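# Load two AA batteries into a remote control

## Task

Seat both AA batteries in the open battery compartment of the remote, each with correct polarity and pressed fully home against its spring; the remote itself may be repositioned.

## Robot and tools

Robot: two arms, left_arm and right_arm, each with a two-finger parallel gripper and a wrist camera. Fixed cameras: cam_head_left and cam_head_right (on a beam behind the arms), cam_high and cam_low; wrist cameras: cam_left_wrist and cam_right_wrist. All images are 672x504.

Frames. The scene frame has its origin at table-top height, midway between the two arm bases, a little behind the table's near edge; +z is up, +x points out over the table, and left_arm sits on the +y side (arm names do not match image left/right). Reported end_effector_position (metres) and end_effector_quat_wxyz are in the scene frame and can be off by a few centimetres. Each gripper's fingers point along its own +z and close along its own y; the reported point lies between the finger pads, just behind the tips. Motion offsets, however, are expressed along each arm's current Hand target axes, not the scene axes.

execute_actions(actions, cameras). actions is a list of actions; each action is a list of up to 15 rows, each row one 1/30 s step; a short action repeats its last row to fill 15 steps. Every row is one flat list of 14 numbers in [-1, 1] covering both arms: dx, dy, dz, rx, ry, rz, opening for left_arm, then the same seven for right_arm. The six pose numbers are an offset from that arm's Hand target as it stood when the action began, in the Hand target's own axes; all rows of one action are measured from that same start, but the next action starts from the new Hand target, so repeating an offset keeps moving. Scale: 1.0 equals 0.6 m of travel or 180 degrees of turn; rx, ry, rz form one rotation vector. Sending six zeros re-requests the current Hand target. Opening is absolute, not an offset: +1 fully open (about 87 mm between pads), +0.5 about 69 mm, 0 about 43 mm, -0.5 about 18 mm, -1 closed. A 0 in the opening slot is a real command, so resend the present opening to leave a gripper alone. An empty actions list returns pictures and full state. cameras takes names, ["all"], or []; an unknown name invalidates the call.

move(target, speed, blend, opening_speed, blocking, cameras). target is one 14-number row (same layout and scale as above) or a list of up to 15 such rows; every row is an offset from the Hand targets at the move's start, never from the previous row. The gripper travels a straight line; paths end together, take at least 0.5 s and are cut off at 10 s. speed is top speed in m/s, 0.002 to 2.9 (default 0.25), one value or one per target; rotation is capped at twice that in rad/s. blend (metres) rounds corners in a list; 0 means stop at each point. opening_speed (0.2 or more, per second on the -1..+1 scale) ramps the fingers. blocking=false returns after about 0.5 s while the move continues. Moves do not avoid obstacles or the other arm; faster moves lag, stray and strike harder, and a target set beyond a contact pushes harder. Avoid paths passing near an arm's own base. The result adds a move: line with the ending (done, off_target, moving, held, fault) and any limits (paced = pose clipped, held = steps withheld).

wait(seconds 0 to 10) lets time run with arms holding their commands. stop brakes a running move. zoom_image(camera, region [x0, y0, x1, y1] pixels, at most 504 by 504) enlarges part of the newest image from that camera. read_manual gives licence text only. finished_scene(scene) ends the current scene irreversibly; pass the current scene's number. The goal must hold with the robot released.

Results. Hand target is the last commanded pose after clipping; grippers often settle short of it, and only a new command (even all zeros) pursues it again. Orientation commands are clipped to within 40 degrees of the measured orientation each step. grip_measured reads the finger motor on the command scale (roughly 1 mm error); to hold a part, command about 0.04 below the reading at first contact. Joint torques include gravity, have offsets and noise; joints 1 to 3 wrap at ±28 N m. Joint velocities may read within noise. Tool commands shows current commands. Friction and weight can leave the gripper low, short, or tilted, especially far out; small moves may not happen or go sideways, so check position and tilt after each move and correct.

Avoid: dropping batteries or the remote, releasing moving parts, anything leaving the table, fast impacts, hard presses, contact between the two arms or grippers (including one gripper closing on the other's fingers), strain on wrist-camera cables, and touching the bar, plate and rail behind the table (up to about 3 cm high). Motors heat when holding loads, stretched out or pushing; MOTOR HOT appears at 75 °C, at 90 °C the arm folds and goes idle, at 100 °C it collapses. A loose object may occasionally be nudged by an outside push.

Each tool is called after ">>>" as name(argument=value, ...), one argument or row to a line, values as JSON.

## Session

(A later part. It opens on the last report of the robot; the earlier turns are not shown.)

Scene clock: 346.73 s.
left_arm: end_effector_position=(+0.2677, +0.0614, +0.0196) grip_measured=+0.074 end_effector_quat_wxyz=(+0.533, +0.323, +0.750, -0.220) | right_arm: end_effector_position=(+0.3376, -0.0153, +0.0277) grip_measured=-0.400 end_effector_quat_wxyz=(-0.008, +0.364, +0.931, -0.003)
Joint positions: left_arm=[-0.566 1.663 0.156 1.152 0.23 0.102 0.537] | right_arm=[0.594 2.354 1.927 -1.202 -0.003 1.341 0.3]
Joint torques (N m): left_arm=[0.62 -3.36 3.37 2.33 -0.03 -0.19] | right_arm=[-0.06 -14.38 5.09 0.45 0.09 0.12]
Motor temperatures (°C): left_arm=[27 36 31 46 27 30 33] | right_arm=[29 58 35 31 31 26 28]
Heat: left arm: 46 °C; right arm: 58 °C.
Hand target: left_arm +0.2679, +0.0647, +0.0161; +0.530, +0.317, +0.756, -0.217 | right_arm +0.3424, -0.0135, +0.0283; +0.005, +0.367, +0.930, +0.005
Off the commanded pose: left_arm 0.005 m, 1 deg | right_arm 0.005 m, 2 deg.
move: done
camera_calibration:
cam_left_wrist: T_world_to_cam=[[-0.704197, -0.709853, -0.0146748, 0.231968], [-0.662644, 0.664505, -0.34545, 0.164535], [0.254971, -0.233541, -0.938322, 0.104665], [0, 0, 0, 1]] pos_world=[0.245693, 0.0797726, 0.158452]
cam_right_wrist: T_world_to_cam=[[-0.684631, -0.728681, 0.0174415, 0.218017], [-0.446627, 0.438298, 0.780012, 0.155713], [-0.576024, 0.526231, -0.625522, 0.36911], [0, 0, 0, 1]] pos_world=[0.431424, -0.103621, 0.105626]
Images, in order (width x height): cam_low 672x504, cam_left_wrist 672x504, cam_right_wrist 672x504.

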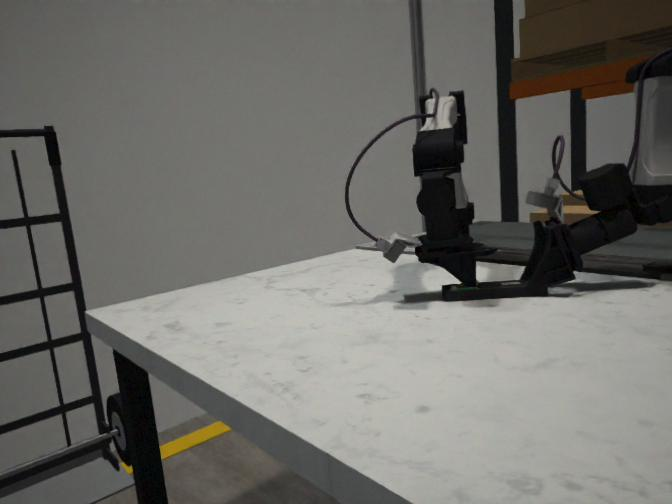

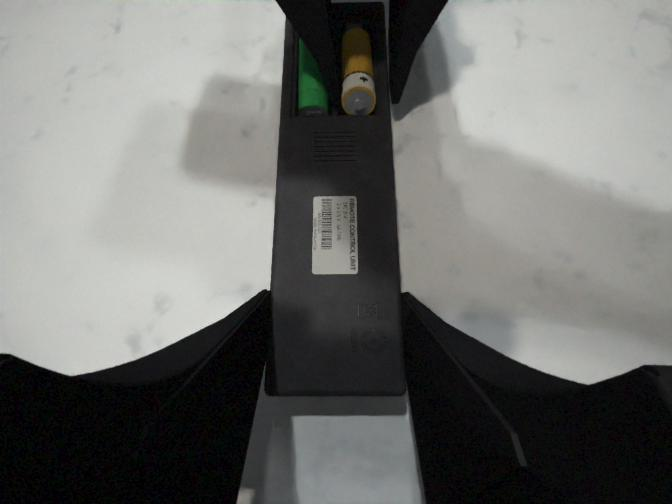

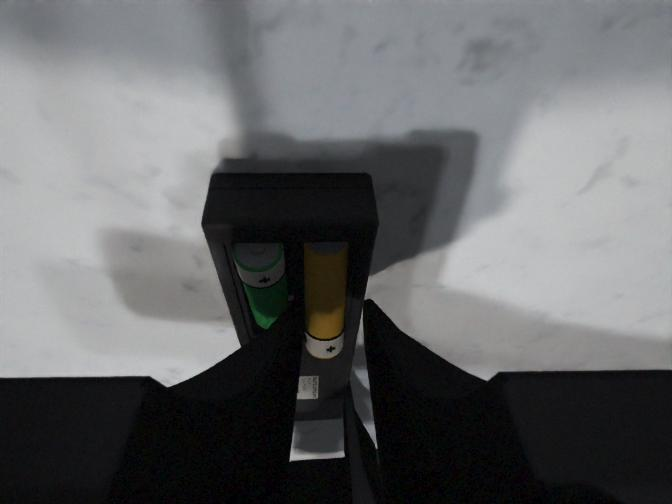

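>>> move(
  target=[
    [0,0,0,0,0,0,-0.2,0,-0.004,-0.013,0,0,0,-0.4],
    [0,0,0,0,0,0,-0.2,0,-0.004,-0.013,0,0,0,-0.68],
  ],
  cameras=["cam_right_wrist","cam_left_wrist","cam_low"],
  speed=0.05,
  opening_speed=0.3,
)

>>> zoom_image(
  camera="cam_left_wrist",
  region=[230, 0, 430, 150],
)

>>> zoom_image(
  camera="cam_low",
  region=[400, 220, 560, 320],
)

Scene clock: 349.83 s.
left_arm: end_effector_position=(+0.2677, +0.0615, +0.0195) grip_measured=+0.074 end_effector_quat_wxyz=(+0.533, +0.323, +0.750, -0.220) | right_arm: end_effector_position=(+0.3373, -0.0154, +0.0277) grip_measured=-0.459 end_effector_quat_wxyz=(-0.008, +0.364, +0.931, -0.004)
Joint positions: left_arm=[-0.566 1.663 0.156 1.152 0.229 0.102 0.537] | right_arm=[0.594 2.354 1.927 -1.203 -0.003 1.341 0.27]
Joint torques (N m): left_arm=[0.64 -3.34 3.37 2.33 -0.02 -0.19] | right_arm=[-0.12 -16.1 5.27 0.24 0.1 0.12]
Motor temperatures (°C): left_arm=[27 36 31 46 27 30 33] | right_arm=[29 59 35 31 31 26 28]
Heat: left arm: 46 °C; right arm: 59 °C.
Hand target: left_arm +0.2679, +0.0647, +0.0161; +0.530, +0.317, +0.756, -0.217 | right_arm +0.3406, -0.0153, +0.0361; +0.005, +0.367, +0.930, +0.005
Off the commanded pose: left_arm 0.005 m, 1 deg | right_arm 0.009 m, 2 deg.
move: done
camera_calibration:
cam_left_wrist: T_world_to_cam=[[-0.703646, -0.710402, -0.0145351, 0.231926], [-0.663191, 0.663952, -0.345463, 0.164782], [0.255068, -0.233444, -0.93832, 0.104607], [0, 0, 0, 1]] pos_world=[0.245794, 0.0797735, 0.158452]
cam_right_wrist: T_world_to_cam=[[-0.68487, -0.728428, 0.0186187, 0.217815], [-0.445684, 0.438974, 0.780172, 0.155313], [-0.576472, 0.526018, -0.625289, 0.369195], [0, 0, 0, 1]] pos_world=[0.431226, -0.103719, 0.105627]
Images, in order (width x height): cam_low 672x504, cam_left_wrist 672x504, cam_right_wrist 672x504.

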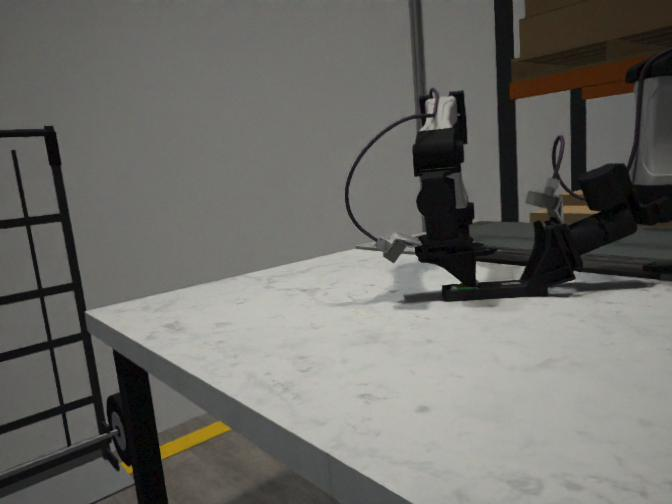

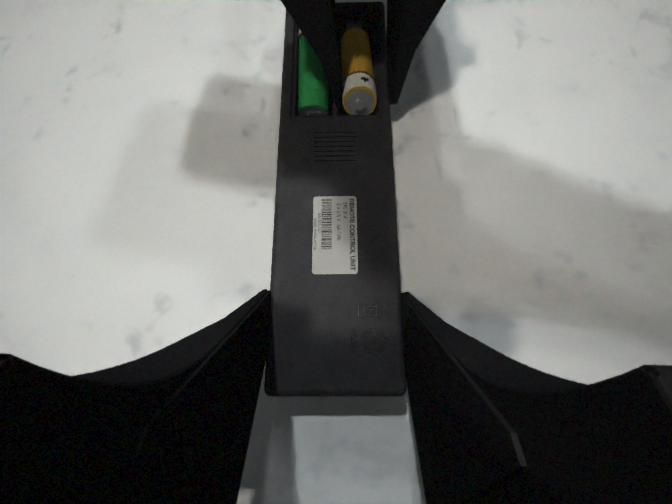

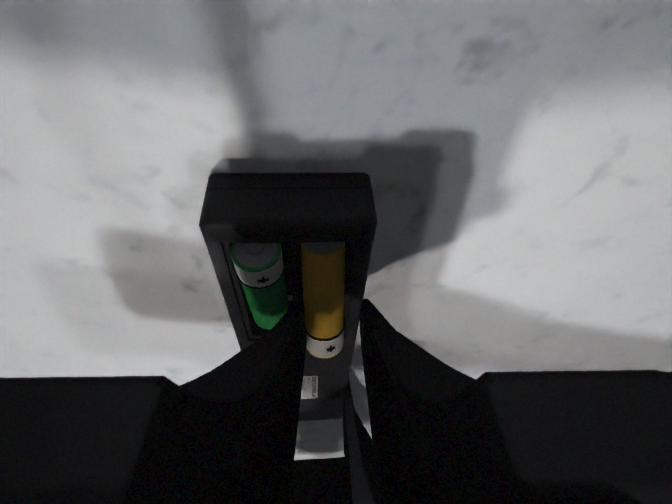

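Scaled by 2.520 from the camera's 672x504 image, which has a finer 960x720 frame.

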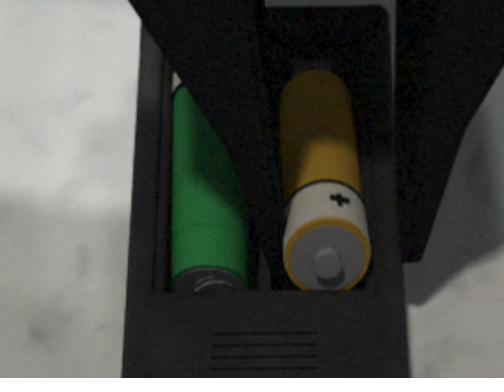

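Scaled by 3.150 from the camera's 672x504 image, which has a finer 960x720 frame.

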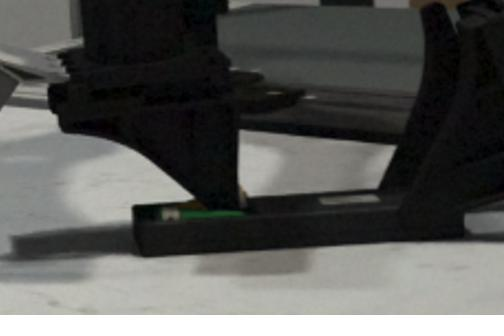

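>>> move(
  target=[
    [0,0,0,0,0,0,-0.2,0,0,0,0,0,0,-0.4],
    [0,0,0,0,0,0,-0.2,-0.003,-0.006,-0.006,0,0,0,-0.4],
    [0,0,0,0,0,0,-0.2,-0.003,-0.006,-0.006,0,0,0,-0.68],
  ],
  cameras=["cam_right_wrist","cam_left_wrist","cam_low"],
  speed=0.05,
  opening_speed=0.4,
)

>>> zoom_image(
  camera="cam_left_wrist",
  region=[230, 0, 430, 150],
)

>>> zoom_image(
  camera="cam_low",
  region=[400, 220, 560, 320],
)

Scene clock: 353.77 s.
left_arm: end_effector_position=(+0.2677, +0.0615, +0.0195) grip_measured=+0.074 end_effector_quat_wxyz=(+0.533, +0.323, +0.750, -0.220) | right_arm: end_effector_position=(+0.3369, -0.0157, +0.0278) grip_measured=-0.459 end_effector_quat_wxyz=(-0.007, +0.365, +0.931, -0.003)
Joint positions: left_arm=[-0.566 1.663 0.156 1.152 0.229 0.102 0.537] | right_arm=[0.594 2.348 1.918 -1.196 -0.003 1.341 0.27]
Joint torques (N m): left_arm=[0.62 -3.36 3.37 2.33 -0.02 -0.19] | right_arm=[-0.55 -17.06 4.98 0.18 0.1 0.07]
Motor temperatures (°C): left_arm=[27 36 31 46 27 30 33] | right_arm=[29 61 35 31 31 26 28]
Heat: left arm: 46 °C; right arm: 61 °C.
Hand target: left_arm +0.2679, +0.0647, +0.0161; +0.530, +0.317, +0.756, -0.217 | right_arm +0.3395, -0.0192, +0.0397; +0.005, +0.367, +0.930, +0.006
Off the commanded pose: left_arm 0.005 m, 1 deg | right_arm 0.013 m, 2 deg.
move: off_target (right_arm); target 3's new opening was sent with right_arm's hand 0.013 m and 2 deg from that target
camera_calibration:
cam_left_wrist: T_world_to_cam=[[-0.703646, -0.710402, -0.0145351, 0.231926], [-0.663191, 0.663952, -0.345463, 0.164782], [0.255068, -0.233444, -0.93832, 0.104607], [0, 0, 0, 1]] pos_world=[0.245794, 0.0797735, 0.158452]
cam_right_wrist: T_world_to_cam=[[-0.684954, -0.728419, 0.0156316, 0.217453], [-0.447631, 0.437655, 0.779798, 0.155806], [-0.57486, 0.527128, -0.625836, 0.368662], [0, 0, 0, 1]] pos_world=[0.430618, -0.104124, 0.105826]
Images, in order (width x height): cam_low 672x504, cam_left_wrist 672x504, cam_right_wrist 672x504.

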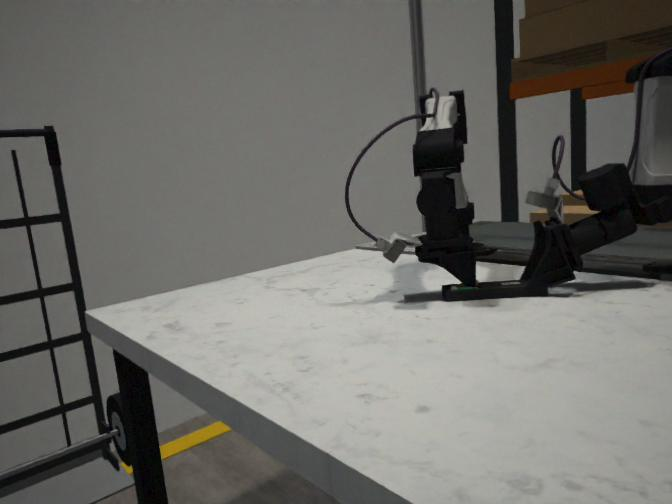

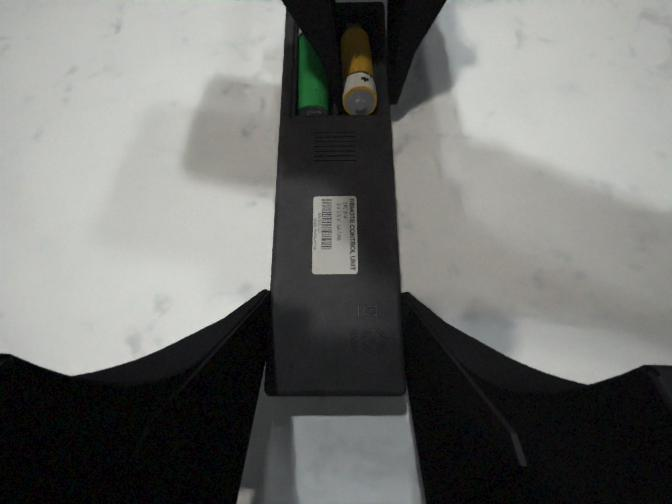

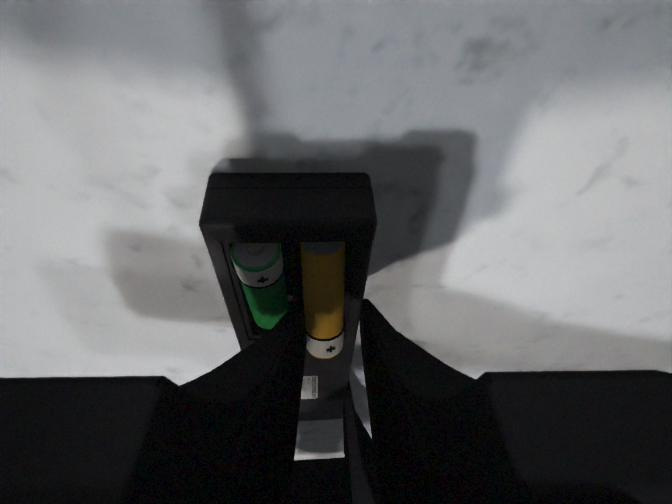

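Scaled by 2.520 from the camera's 672x504 image, which has a finer 960x720 frame.

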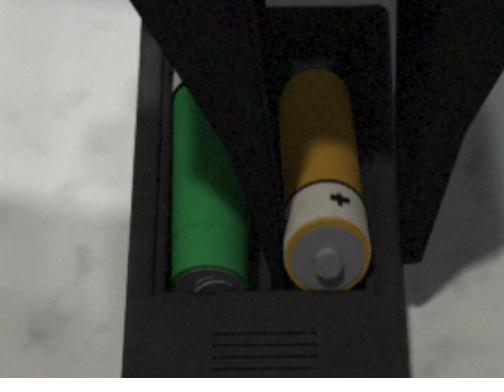

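Scaled by 3.150 from the camera's 672x504 image, which has a finer 960x720 frame.

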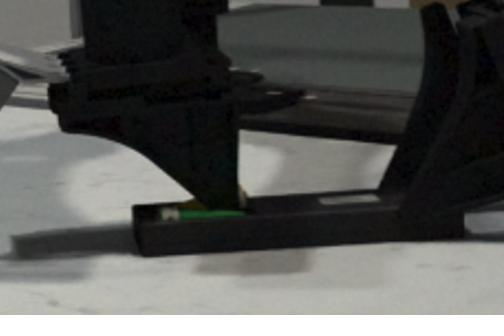

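>>> move(
  target=[
    [0,0,0,0,0,0,-0.2,0,0,0,0,0,0,-0.3],
    [0,0,0,0,0,0,-0.2,0,0.005,-0.025,0,0,0,-0.3],
    [0,0,0,0,0,0,-0.2,0,0.005,-0.012,0,0,0,-0.5],
  ],
  cameras=["cam_right_wrist","cam_left_wrist","cam_low"],
  speed=0.08,
  opening_speed=0.5,
)

>>> zoom_image(
  camera="cam_left_wrist",
  region=[230, 0, 430, 150],
)

Scene clock: 357.23 s.
left_arm: end_effector_position=(+0.2675, +0.0613, +0.0196) grip_measured=+0.074 end_effector_quat_wxyz=(+0.533, +0.323, +0.750, -0.221) | right_arm: end_effector_position=(+0.3354, -0.0168, +0.0318) grip_measured=-0.468 end_effector_quat_wxyz=(-0.010, +0.364, +0.931, -0.006)
Joint positions: left_arm=[-0.566 1.663 0.156 1.152 0.231 0.102 0.537] | right_arm=[0.594 2.348 1.933 -1.221 -0.003 1.341 0.266]
Joint torques (N m): left_arm=[0.64 -3.37 3.37 2.32 -0.04 -0.19] | right_arm=[-0.29 -16.18 7.57 0.05 0.13 0.11]
Motor temperatures (°C): left_arm=[27 36 31 46 27 30 33] | right_arm=[29 63 35 31 31 26 28]
Heat: left arm: 46 °C; right arm: 63 °C.
Hand target: left_arm +0.2679, +0.0647, +0.0161; +0.530, +0.317, +0.756, -0.217 | right_arm +0.3414, -0.0170, +0.0470; +0.005, +0.367, +0.930, +0.006
Off the commanded pose: left_arm 0.005 m, 1 deg | right_arm 0.016 m, 2 deg.
move: off_target (right_arm); target 3's new opening was sent with right_arm's hand 0.017 m and 3 deg from that target
camera_calibration:
cam_left_wrist: T_world_to_cam=[[-0.704584, -0.709482, -0.0140445, 0.231859], [-0.662426, 0.664692, -0.345509, 0.164542], [0.254468, -0.234137, -0.93831, 0.10481], [0, 0, 0, 1]] pos_world=[0.245691, 0.07967, 0.158452]
cam_right_wrist: T_world_to_cam=[[-0.684788, -0.728317, 0.0249075, 0.215153], [-0.441497, 0.441818, 0.780947, 0.150455], [-0.579781, 0.523786, -0.624101, 0.372353], [0, 0, 0, 1]] pos_world=[0.429643, -0.104808, 0.109529]
Images, in order (width x height): cam_low 672x504, cam_left_wrist 672x504, cam_right_wrist 672x504.

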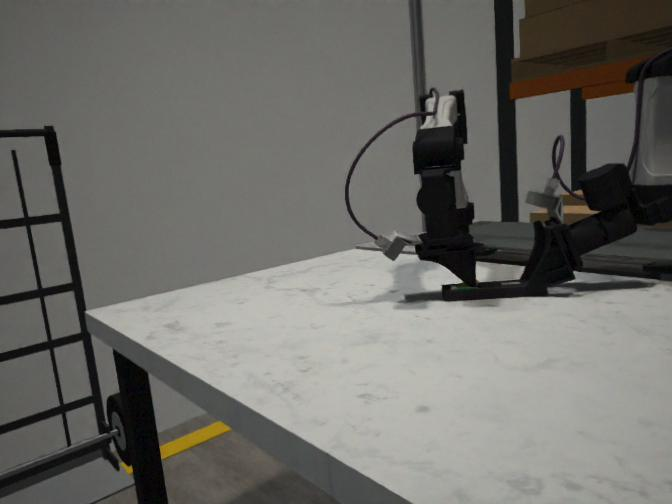

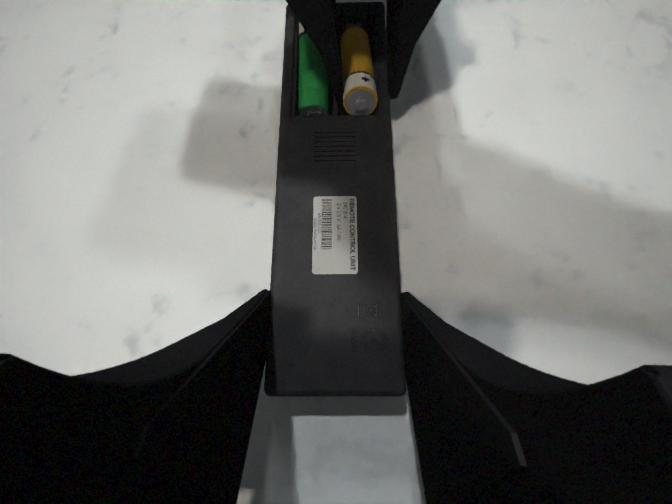

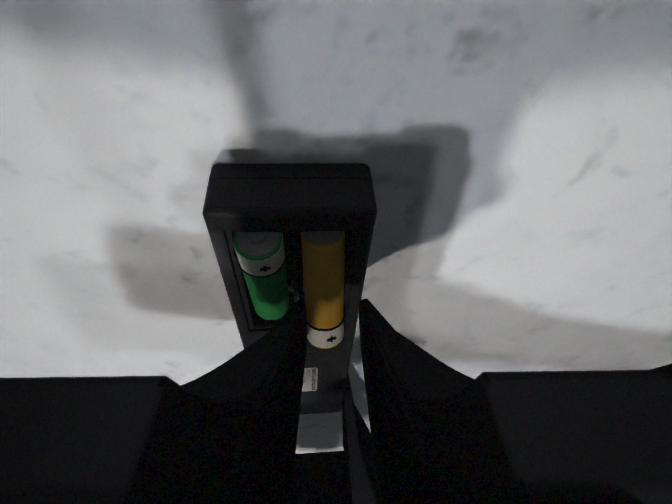

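Scaled by 2.520 from the camera's 672x504 image, which has a finer 960x720 frame.

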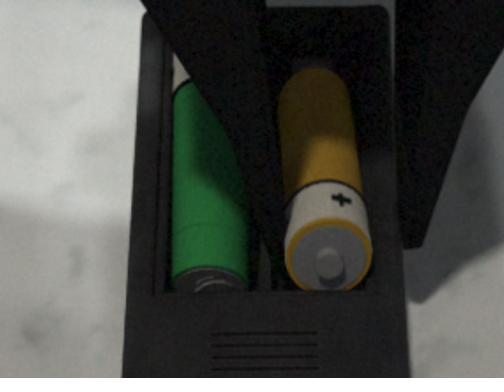

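>>> move(
  target=[
    [0,0,0,0,0,0,-0.2,0,0,0,0,0,0,-0.3],
    [0,0,0,0,0,0,-0.2,0,0.004,-0.03,0,0,0,-0.3],
    [0,0,0,0,0,0,-0.2,0,0.006,-0.008,0,0,0,-0.3],
  ],
  cameras=["cam_right_wrist","cam_left_wrist"],
  speed=0.08,
)

>>> zoom_image(
  camera="cam_left_wrist",
  region=[230, 0, 430, 150],
)

Scene clock: 360.53 s.
left_arm: end_effector_position=(+0.2676, +0.0613, +0.0196) grip_measured=+0.074 end_effector_quat_wxyz=(+0.533, +0.323, +0.750, -0.221) | right_arm: end_effector_position=(+0.3374, -0.0156, +0.0459) grip_measured=-0.300 end_effector_quat_wxyz=(-0.009, +0.364, +0.931, -0.005)
Joint positions: left_arm=[-0.566 1.663 0.156 1.152 0.231 0.102 0.537] | right_arm=[0.594 2.348 1.989 -1.274 -0.003 1.341 0.35]
Joint torques (N m): left_arm=[0.62 -3.36 3.37 2.33 -0.03 -0.19] | right_arm=[-0.38 -14.86 6.74 0.25 0.09 0.12]
Motor temperatures (°C): left_arm=[27 36 31 46 27 30 33] | right_arm=[29 64 36 31 31 26 28]
Heat: left arm: 46 °C; right arm: 64 °C.
Hand target: left_arm +0.2679, +0.0647, +0.0161; +0.530, +0.317, +0.756, -0.217 | right_arm +0.3438, -0.0144, +0.0519; +0.005, +0.367, +0.930, +0.006
Off the commanded pose: left_arm 0.005 m, 1 deg | right_arm 0.009 m, 2 deg.
move: done
camera_calibration:
cam_left_wrist: T_world_to_cam=[[-0.70437, -0.70969, -0.0142351, 0.231926], [-0.662576, 0.66454, -0.345512, 0.164525], [0.254666, -0.233937, -0.938306, 0.104768], [0, 0, 0, 1]] pos_world=[0.245691, 0.0797709, 0.158452]
cam_right_wrist: T_world_to_cam=[[-0.684813, -0.7284, 0.0215614, 0.217239], [-0.443724, 0.440277, 0.780555, 0.140524], [-0.578049, 0.524967, -0.624716, 0.381131], [0, 0, 0, 1]] pos_world=[0.431434, -0.103714, 0.123728]
Images, in order (width x height): cam_left_wrist 672x504, cam_right_wrist 672x504.

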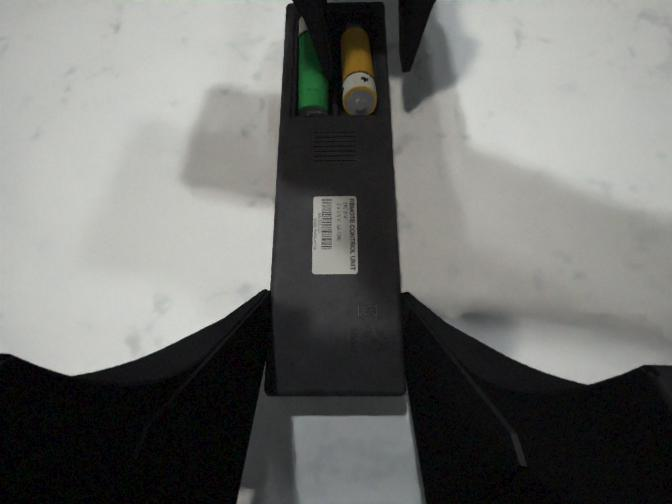

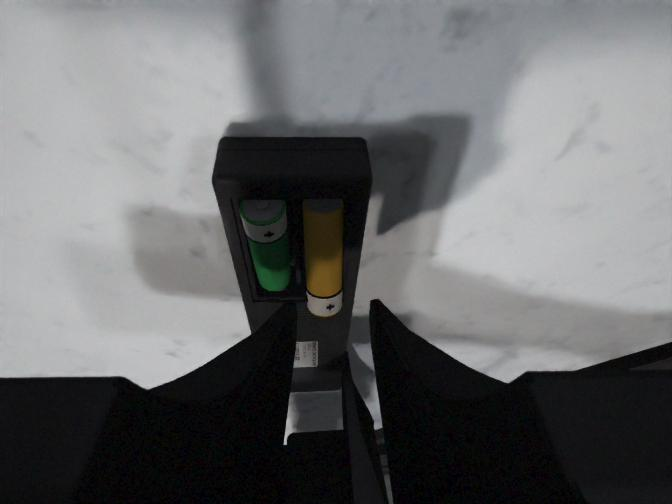

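Scaled by 2.520 from the camera's 672x504 image, which has a finer 960x720 frame.

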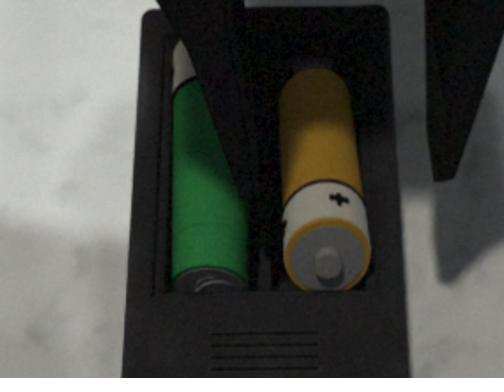

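>>> move(
  target=[
    [0,0,0,0,0,0,-0.2,0,-0.001,0.021,0,0,0,-0.42],
    [0,0,0,0,0,0,-0.2,0,-0.001,0.021,0,0,0,-0.7],
  ],
  cameras=["cam_right_wrist","cam_left_wrist","cam_low"],
  speed=0.05,
  opening_speed=0.4,
)

>>> zoom_image(
  camera="cam_left_wrist",
  region=[230, 0, 430, 150],
)

Scene clock: 364.20 s.
left_arm: end_effector_position=(+0.2676, +0.0613, +0.0196) grip_measured=+0.074 end_effector_quat_wxyz=(+0.533, +0.323, +0.750, -0.221) | right_arm: end_effector_position=(+0.3402, -0.0136, +0.0379) grip_measured=-0.648 end_effector_quat_wxyz=(-0.004, +0.365, +0.931, +0.002)
Joint positions: left_arm=[-0.566 1.663 0.156 1.152 0.231 0.102 0.537] | right_arm=[0.594 2.348 1.958 -1.226 -0.003 1.341 0.176]
Joint torques (N m): left_arm=[0.62 -3.34 3.37 2.33 -0.03 -0.19] | right_arm=[-0.39 -14.39 5.45 0.32 0.13 0.07]
Motor temperatures (°C): left_arm=[27 36 31 46 27 30 33] | right_arm=[29 65 36 30 31 26 28]
Heat: left arm: 46 °C; right arm: 65 °C.
Hand target: left_arm +0.2679, +0.0646, +0.0161; +0.530, +0.317, +0.756, -0.217 | right_arm +0.3436, -0.0148, +0.0393; +0.005, +0.367, +0.930, +0.006
Off the commanded pose: left_arm 0.005 m, 1 deg | right_arm 0.004 m, 1 deg.
move: done
camera_calibration:
cam_left_wrist: T_world_to_cam=[[-0.70437, -0.70969, -0.0142351, 0.231926], [-0.662576, 0.66454, -0.345512, 0.164525], [0.254666, -0.233937, -0.938306, 0.104768], [0, 0, 0, 1]] pos_world=[0.245691, 0.0797709, 0.158452]
cam_right_wrist: T_world_to_cam=[[-0.685075, -0.728454, 0.00521162, 0.221538], [-0.454494, 0.432998, 0.778427, 0.150848], [-0.569305, 0.530912, -0.627714, 0.373896], [0, 0, 0, 1]] pos_world=[0.43319, -0.102443, 0.116121]
Images, in order (width x height): cam_low 672x504, cam_left_wrist 672x504, cam_right_wrist 672x504.

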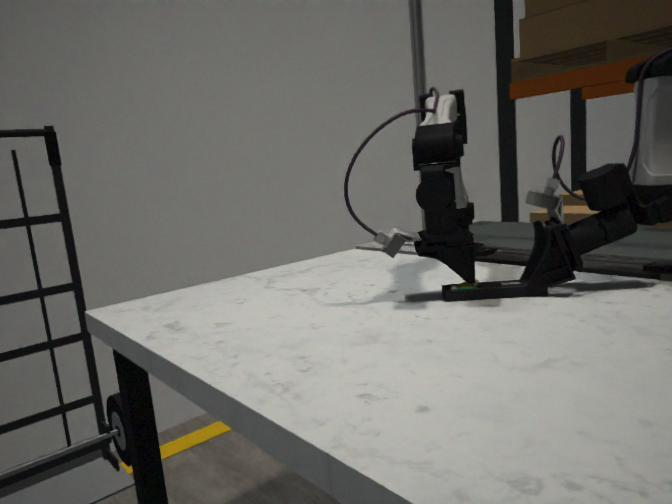

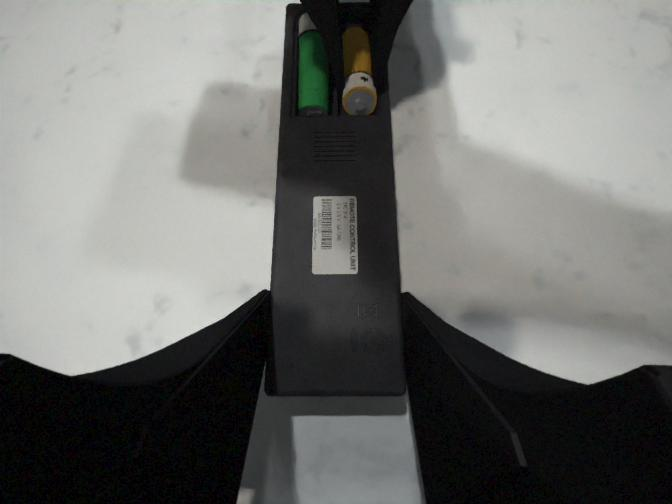

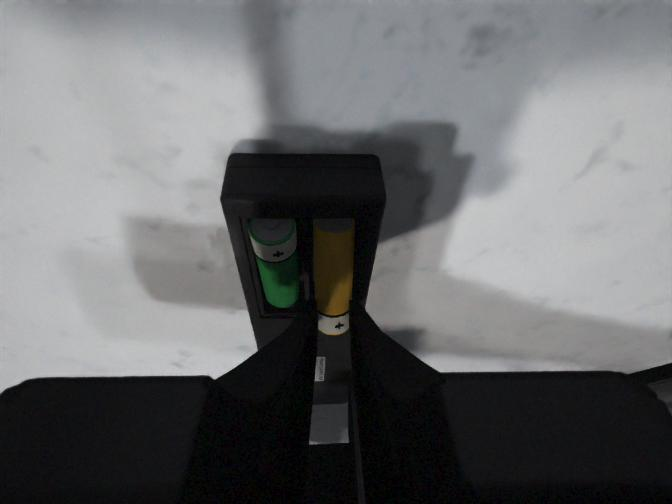

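Scaled by 2.520 from the camera's 672x504 image, which has a finer 960x720 frame.

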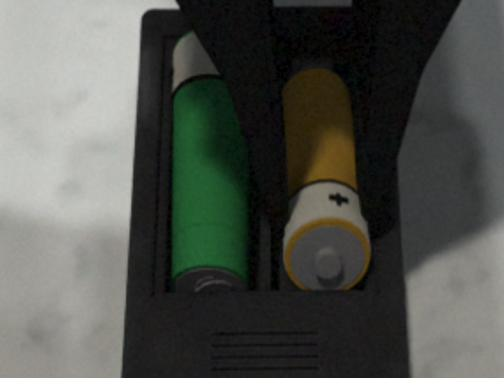

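>>> move(
  target=[
    [0,0,0,0,0,0,-0.2,-0.045,0.002,0,0,0,0,-0.72],
  ],
  cameras=["cam_left_wrist"],
  speed=0.05,
)

>>> zoom_image(
  camera="cam_left_wrist",
  region=[230, 0, 430, 150],
)

>>> move(
  target=[
    [0,0,0,0,0,0,-0.2,-0.025,0.002,0.045,0,0,0,-0.72],
  ],
  cameras=["cam_left_wrist","cam_right_wrist","cam_low"],
  speed=0.05,
)

>>> zoom_image(
  camera="cam_left_wrist",
  region=[230, 0, 430, 150],
)

>>> zoom_image(
  camera="cam_low",
  region=[400, 220, 560, 320],
)

Scene clock: 366.57 s.
left_arm: end_effector_position=(+0.2677, +0.0614, +0.0195) grip_measured=+0.074 end_effector_quat_wxyz=(+0.533, +0.323, +0.750, -0.220) | right_arm: end_effector_position=(+0.3560, -0.0335, +0.0365) grip_measured=-0.720 end_effector_quat_wxyz=(-0.007, +0.370, +0.929, +0.003)
Joint positions: left_arm=[-0.566 1.663 0.156 1.152 0.23 0.102 0.537] | right_arm=[0.536 2.36 1.974 -1.231 -0.004 1.295 0.14]
Joint torques (N m): left_arm=[0.64 -3.36 3.37 2.33 -0.03 -0.19] | right_arm=[-0.2 -12.4 9.84 0.12 0.16 0]
Motor temperatures (°C): left_arm=[27 36 31 46 27 30 33] | right_arm=[29 65 36 30 31 26 28]
Heat: left arm: 46 °C; right arm: 65 °C.
Hand target: left_arm +0.2680, +0.0647, +0.0161; +0.530, +0.317, +0.756, -0.216 | right_arm +0.3640, -0.0323, +0.0393; +0.005, +0.367, +0.930, +0.005
Off the commanded pose: left_arm 0.005 m, 1 deg | right_arm 0.009 m, 1 deg.
move: done
camera_calibration:
cam_left_wrist: T_world_to_cam=[[-0.703888, -0.710165, -0.0144357, 0.23195], [-0.663009, 0.664169, -0.345396, 0.164709], [0.254876, -0.233549, -0.938346, 0.104667], [0, 0, 0, 1]] pos_world=[0.245793, 0.0797729, 0.158452]
Images, in order (width x height): cam_left_wrist 672x504.

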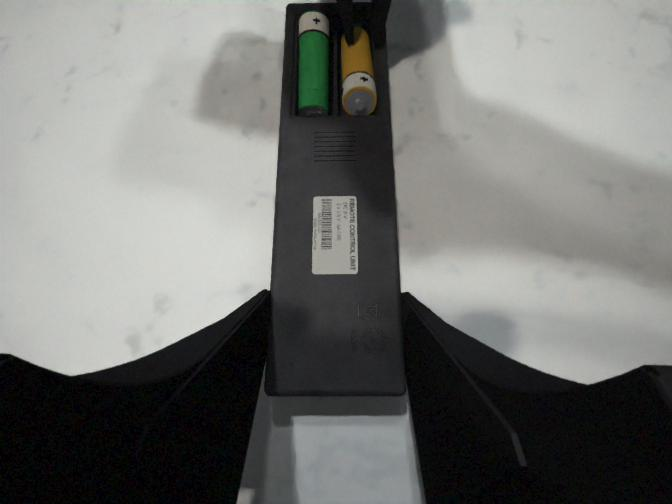

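Scaled by 2.520 from the camera's 672x504 image, which has a finer 960x720 frame.

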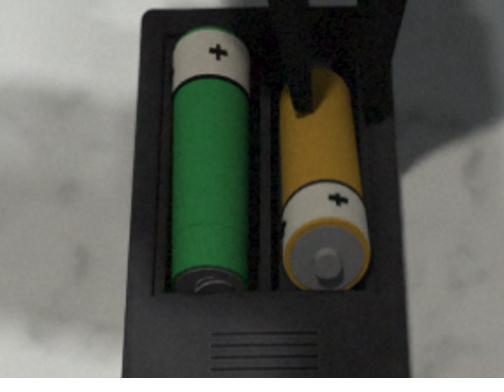

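Scene clock: 367.60 s.
left_arm: end_effector_position=(+0.2677, +0.0614, +0.0195) grip_measured=+0.074 end_effector_quat_wxyz=(+0.533, +0.323, +0.750, -0.220) | right_arm: end_effector_position=(+0.3617, -0.0355, +0.0319) grip_measured=-0.720 end_effector_quat_wxyz=(-0.013, +0.364, +0.931, +0.014)
Joint positions: left_arm=[-0.566 1.663 0.156 1.152 0.23 0.102 0.537] | right_arm=[0.518 2.372 1.974 -1.209 -0.027 1.263 0.14]
Joint torques (N m): left_arm=[0.62 -3.34 3.37 2.33 -0.03 -0.19] | right_arm=[-1.29 -9.63 6.64 0.66 0.37 0]
Motor temperatures (°C): left_arm=[27 36 31 46 27 30 33] | right_arm=[29 65 36 30 31 26 28]
Heat: left arm: 46 °C; right arm: 65 °C.
Hand target: left_arm +0.2680, +0.0647, +0.0161; +0.530, +0.317, +0.756, -0.216 | right_arm +0.3762, -0.0417, +0.0124; +0.005, +0.367, +0.930, +0.005
Off the commanded pose: left_arm 0.005 m, 1 deg | right_arm 0.025 m, 2 deg.
move: off_target (right_arm)
camera_calibration:
cam_left_wrist: T_world_to_cam=[[-0.703888, -0.710165, -0.0144357, 0.23195], [-0.663009, 0.664169, -0.345396, 0.164709], [0.254876, -0.233549, -0.938346, 0.104667], [0, 0, 0, 1]] pos_world=[0.245793, 0.0797729, 0.158452]
cam_right_wrist: T_world_to_cam=[[-0.683987, -0.729417, -0.0106108, 0.220348], [-0.44995, 0.410388, 0.793176, 0.171763], [-0.574201, 0.547296, -0.608901, 0.395879], [0, 0, 0, 1]] pos_world=[0.455314, -0.126428, 0.107151]
Images, in order (width x height): cam_low 672x504, cam_left_wrist 672x504, cam_right_wrist 672x504.

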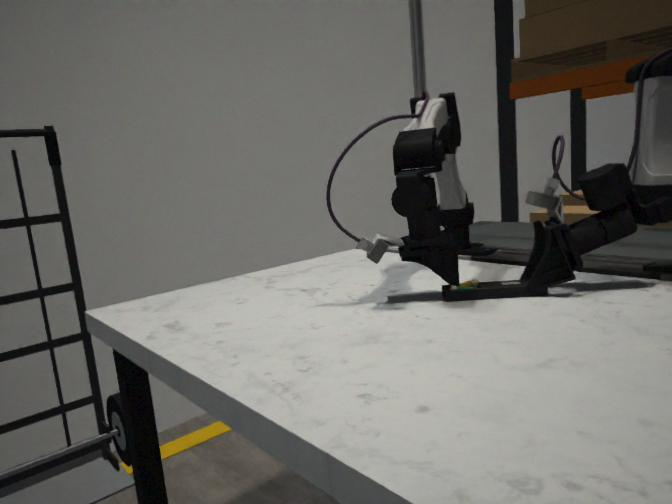

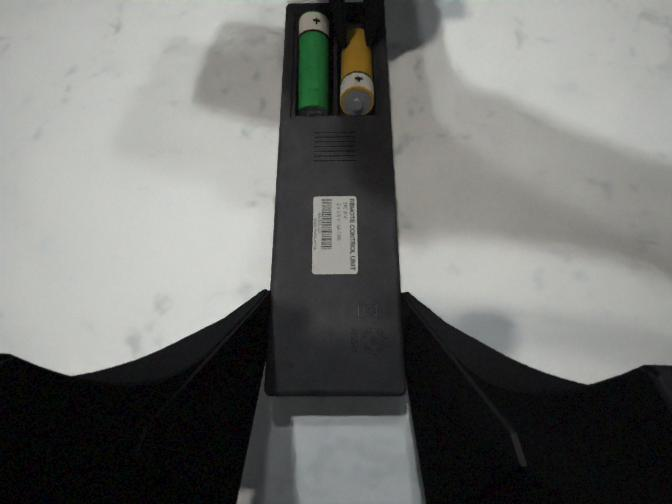

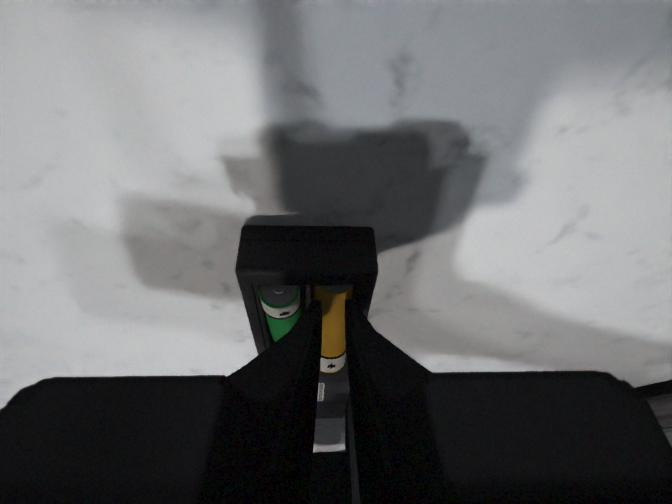

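Scaled by 2.520 from the camera's 672x504 image, which has a finer 960x720 frame.

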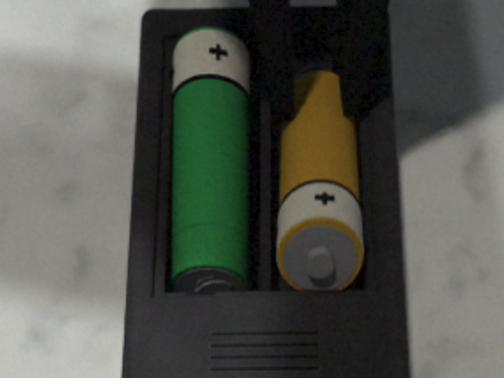

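Scaled by 3.150 from the camera's 672x504 image, which has a finer 960x720 frame.

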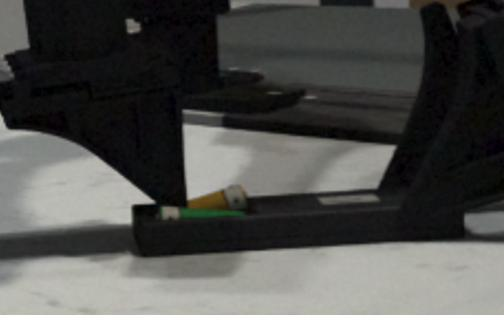

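>>> move(
  target=[
    [0,0,0,0,0,0,-0.2,0,0,-0.09,0,0,0,-0.6],
    [0,0,0,0,0,0,-0.2,0.072,-0.005,-0.09,0,0,0,-0.35],
    [0,0,0,0,0,0,-0.2,0.072,-0.005,-0.034,0,0,0,-0.35],
  ],
  cameras=["cam_right_wrist","cam_left_wrist","cam_low"],
  speed=0.06,
)

>>> zoom_image(
  camera="cam_left_wrist",
  region=[230, 0, 430, 150],
)

Scene clock: 374.43 s.
left_arm: end_effector_position=(+0.2677, +0.0614, +0.0195) grip_measured=+0.074 end_effector_quat_wxyz=(+0.533, +0.323, +0.750, -0.220) | right_arm: end_effector_position=(+0.3375, -0.0182, +0.0274) grip_measured=-0.350 end_effector_quat_wxyz=(-0.013, +0.366, +0.930, -0.009)
Joint positions: left_arm=[-0.566 1.663 0.156 1.152 0.23 0.101 0.537] | right_arm=[0.589 2.362 1.94 -1.221 -0.003 1.34 0.325]
Joint torques (N m): left_arm=[0.64 -3.36 3.37 2.33 -0.03 -0.18] | right_arm=[0.36 -15.64 4.67 0.46 0.12 0.11]
Motor temperatures (°C): left_arm=[27 36 31 46 27 30 33] | right_arm=[29 64 36 31 31 26 28]
Heat: left arm: 46 °C; right arm: 64 °C.
Hand target: left_arm +0.2680, +0.0647, +0.0161; +0.530, +0.317, +0.756, -0.217 | right_arm +0.3423, -0.0144, +0.0325; +0.005, +0.367, +0.930, +0.005
Off the commanded pose: left_arm 0.005 m, 1 deg | right_arm 0.008 m, 3 deg.
move: off_target (right_arm); target 2's new opening was sent with right_arm's hand 0.015 m and 3 deg from that target
camera_calibration:
cam_left_wrist: T_world_to_cam=[[-0.703677, -0.710389, -0.0136414, 0.231859], [-0.663387, 0.663754, -0.345467, 0.16478], [0.25447, -0.234048, -0.938332, 0.104827], [0, 0, 0, 1]] pos_world=[0.245791, 0.0798713, 0.158452]
cam_right_wrist: T_world_to_cam=[[-0.687581, -0.725409, 0.0318349, 0.216478], [-0.434677, 0.446337, 0.782201, 0.153174], [-0.581625, 0.523989, -0.622212, 0.372277], [0, 0, 0, 1]] pos_world=[0.431954, -0.106401, 0.10493]
Images, in order (width x height): cam_low 672x504, cam_left_wrist 672x504, cam_right_wrist 672x504.

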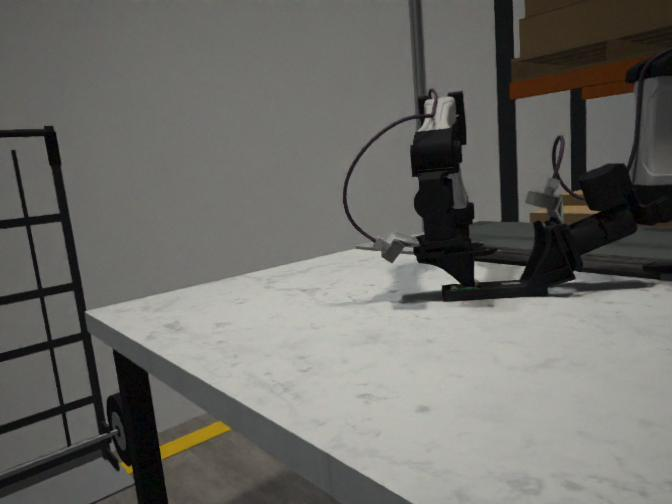

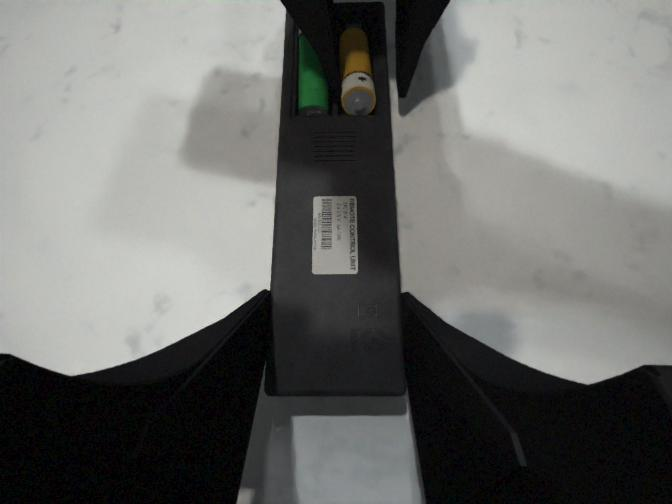

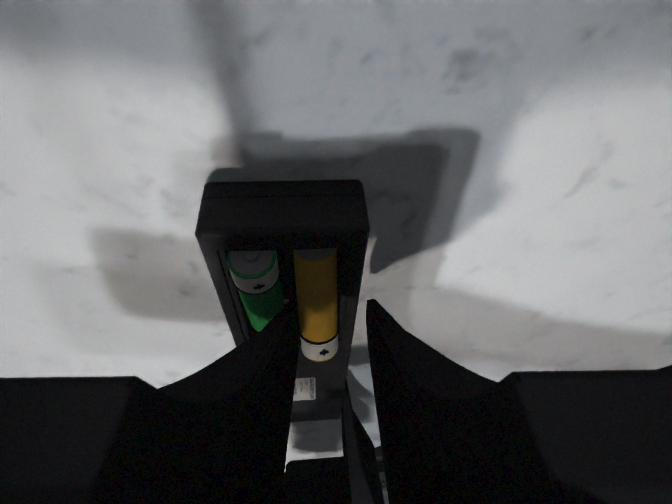

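Scaled by 2.520 from the camera's 672x504 image, which has a finer 960x720 frame.

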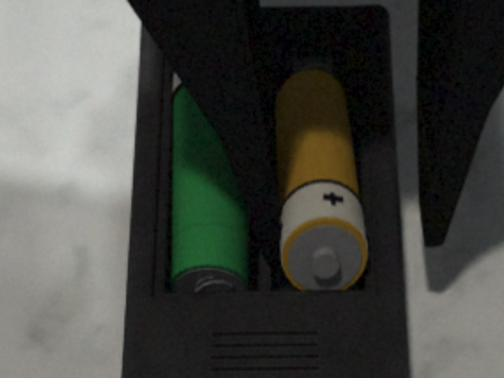

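>>> move(
  target=[
    [0,0,0,0,0,0,-0.2,0,0.008,-0.022,0,0,0,-0.35],
  ],
  speed=0.06,
)

Scene clock: 376.33 s.
left_arm: end_effector_position=(+0.2677, +0.0614, +0.0195) grip_measured=+0.074 end_effector_quat_wxyz=(+0.533, +0.323, +0.750, -0.220) | right_arm: end_effector_position=(+0.3381, -0.0178, +0.0327) grip_measured=-0.350 end_effector_quat_wxyz=(-0.012, +0.367, +0.930, -0.009)
Joint positions: left_arm=[-0.566 1.663 0.156 1.152 0.23 0.101 0.537] | right_arm=[0.589 2.362 1.96 -1.241 -0.003 1.341 0.325]
Joint torques (N m): left_arm=[0.62 -3.36 3.37 2.32 -0.03 -0.18] | right_arm=[0.58 -14.71 9.63 0.09 0.14 0.16]
Motor temperatures (°C): left_arm=[27 36 31 46 27 30 33] | right_arm=[29 63 36 30 31 26 28]
Heat: left arm: 46 °C; right arm: 63 °C.
Hand target: left_arm +0.2680, +0.0647, +0.0161; +0.530, +0.317, +0.756, -0.217 | right_arm +0.3455, -0.0110, +0.0459; +0.005, +0.367, +0.930, +0.006
Off the commanded pose: left_arm 0.005 m, 1 deg | right_arm 0.016 m, 3 deg.
move: off_target (right_arm)

z .0327. Close now.

>>> move(
  target=[0,0,0,0,0,0,-0.2,0,0,0,0,0,0,-0.72],
  opening_speed=0.4,
  cameras=["cam_right_wrist","cam_left_wrist","cam_low"],
)

>>> zoom_image(
  camera="cam_left_wrist",
  region=[230, 0, 430, 150],
)

Scene clock: 379.63 s.
left_arm: end_effector_position=(+0.2677, +0.0614, +0.0195) grip_measured=+0.074 end_effector_quat_wxyz=(+0.533, +0.323, +0.750, -0.220) | right_arm: end_effector_position=(+0.3381, -0.0178, +0.0327) grip_measured=-0.469 end_effector_quat_wxyz=(-0.012, +0.369, +0.929, -0.009)
Joint positions: left_arm=[-0.566 1.663 0.156 1.152 0.23 0.101 0.537] | right_arm=[0.589 2.362 1.96 -1.241 -0.003 1.345 0.265]
Joint torques (N m): left_arm=[0.64 -3.34 3.37 2.33 -0.03 -0.18] | right_arm=[0.54 -14.67 9.73 0.1 0.16 0.11]
Motor temperatures (°C): left_arm=[27 36 31 46 27 30 33] | right_arm=[29 63 37 30 31 26 28]
Heat: left arm: 46 °C; right arm: 63 °C.
Hand target: left_arm +0.2680, +0.0647, +0.0161; +0.530, +0.317, +0.756, -0.217 | right_arm +0.3455, -0.0110, +0.0459; +0.005, +0.367, +0.930, +0.006
Off the commanded pose: left_arm 0.005 m, 1 deg | right_arm 0.017 m, 3 deg.
move: off_target (right_arm)
camera_calibration:
cam_left_wrist: T_world_to_cam=[[-0.703677, -0.710389, -0.0136414, 0.231859], [-0.663387, 0.663754, -0.345467, 0.16478], [0.25447, -0.234048, -0.938332, 0.104827], [0, 0, 0, 1]] pos_world=[0.245791, 0.0798713, 0.158452]
cam_right_wrist: T_world_to_cam=[[-0.691134, -0.722019, 0.0319764, 0.21832], [-0.432474, 0.448612, 0.782121, 0.14849], [-0.579052, 0.526722, -0.622305, 0.374814], [0, 0, 0, 1]] pos_world=[0.432143, -0.106406, 0.110131]
Images, in order (width x height): cam_low 672x504, cam_left_wrist 672x504, cam_right_wrist 672x504.

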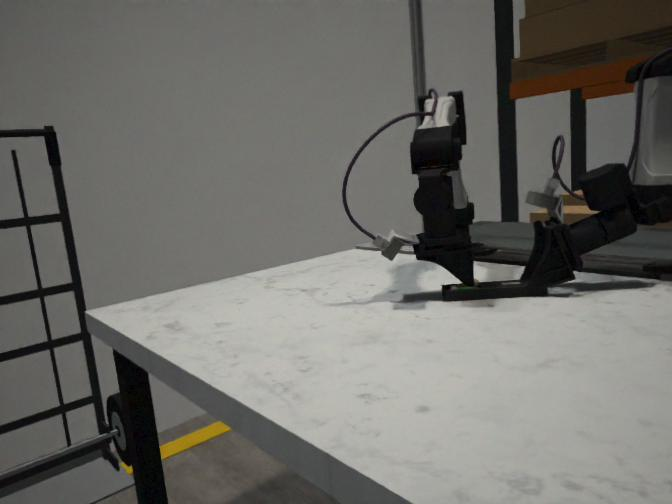

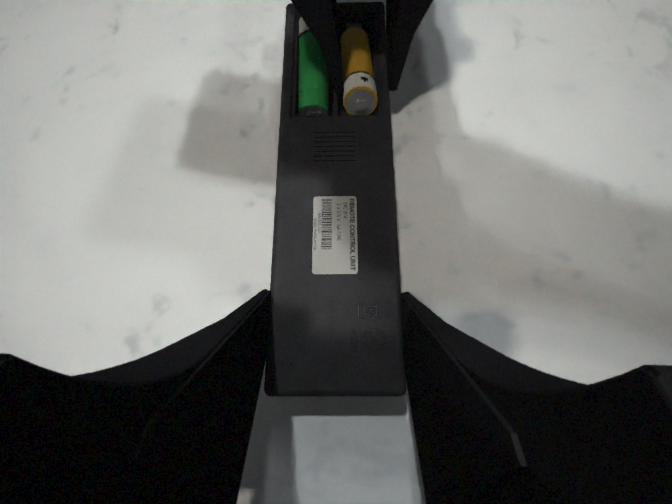

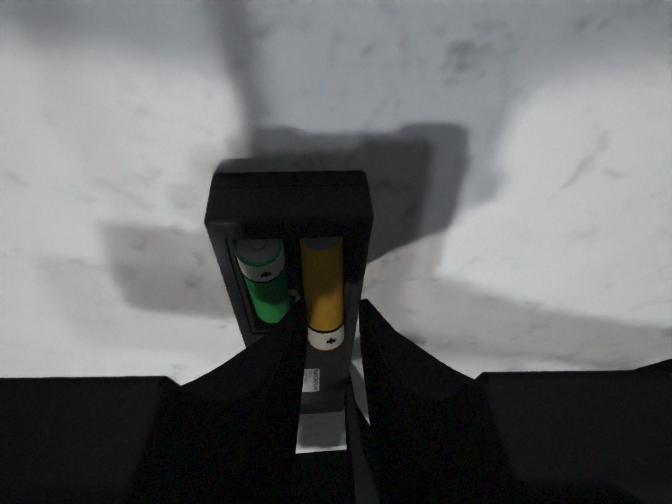

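Scaled by 2.520 from the camera's 672x504 image, which has a finer 960x720 frame.

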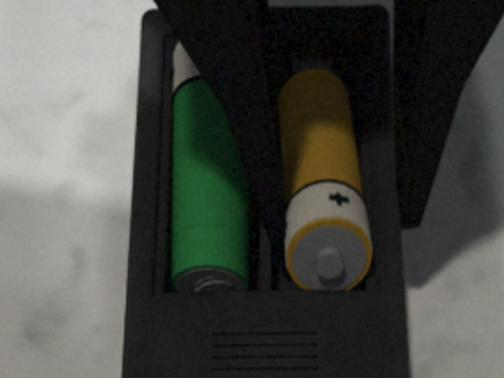

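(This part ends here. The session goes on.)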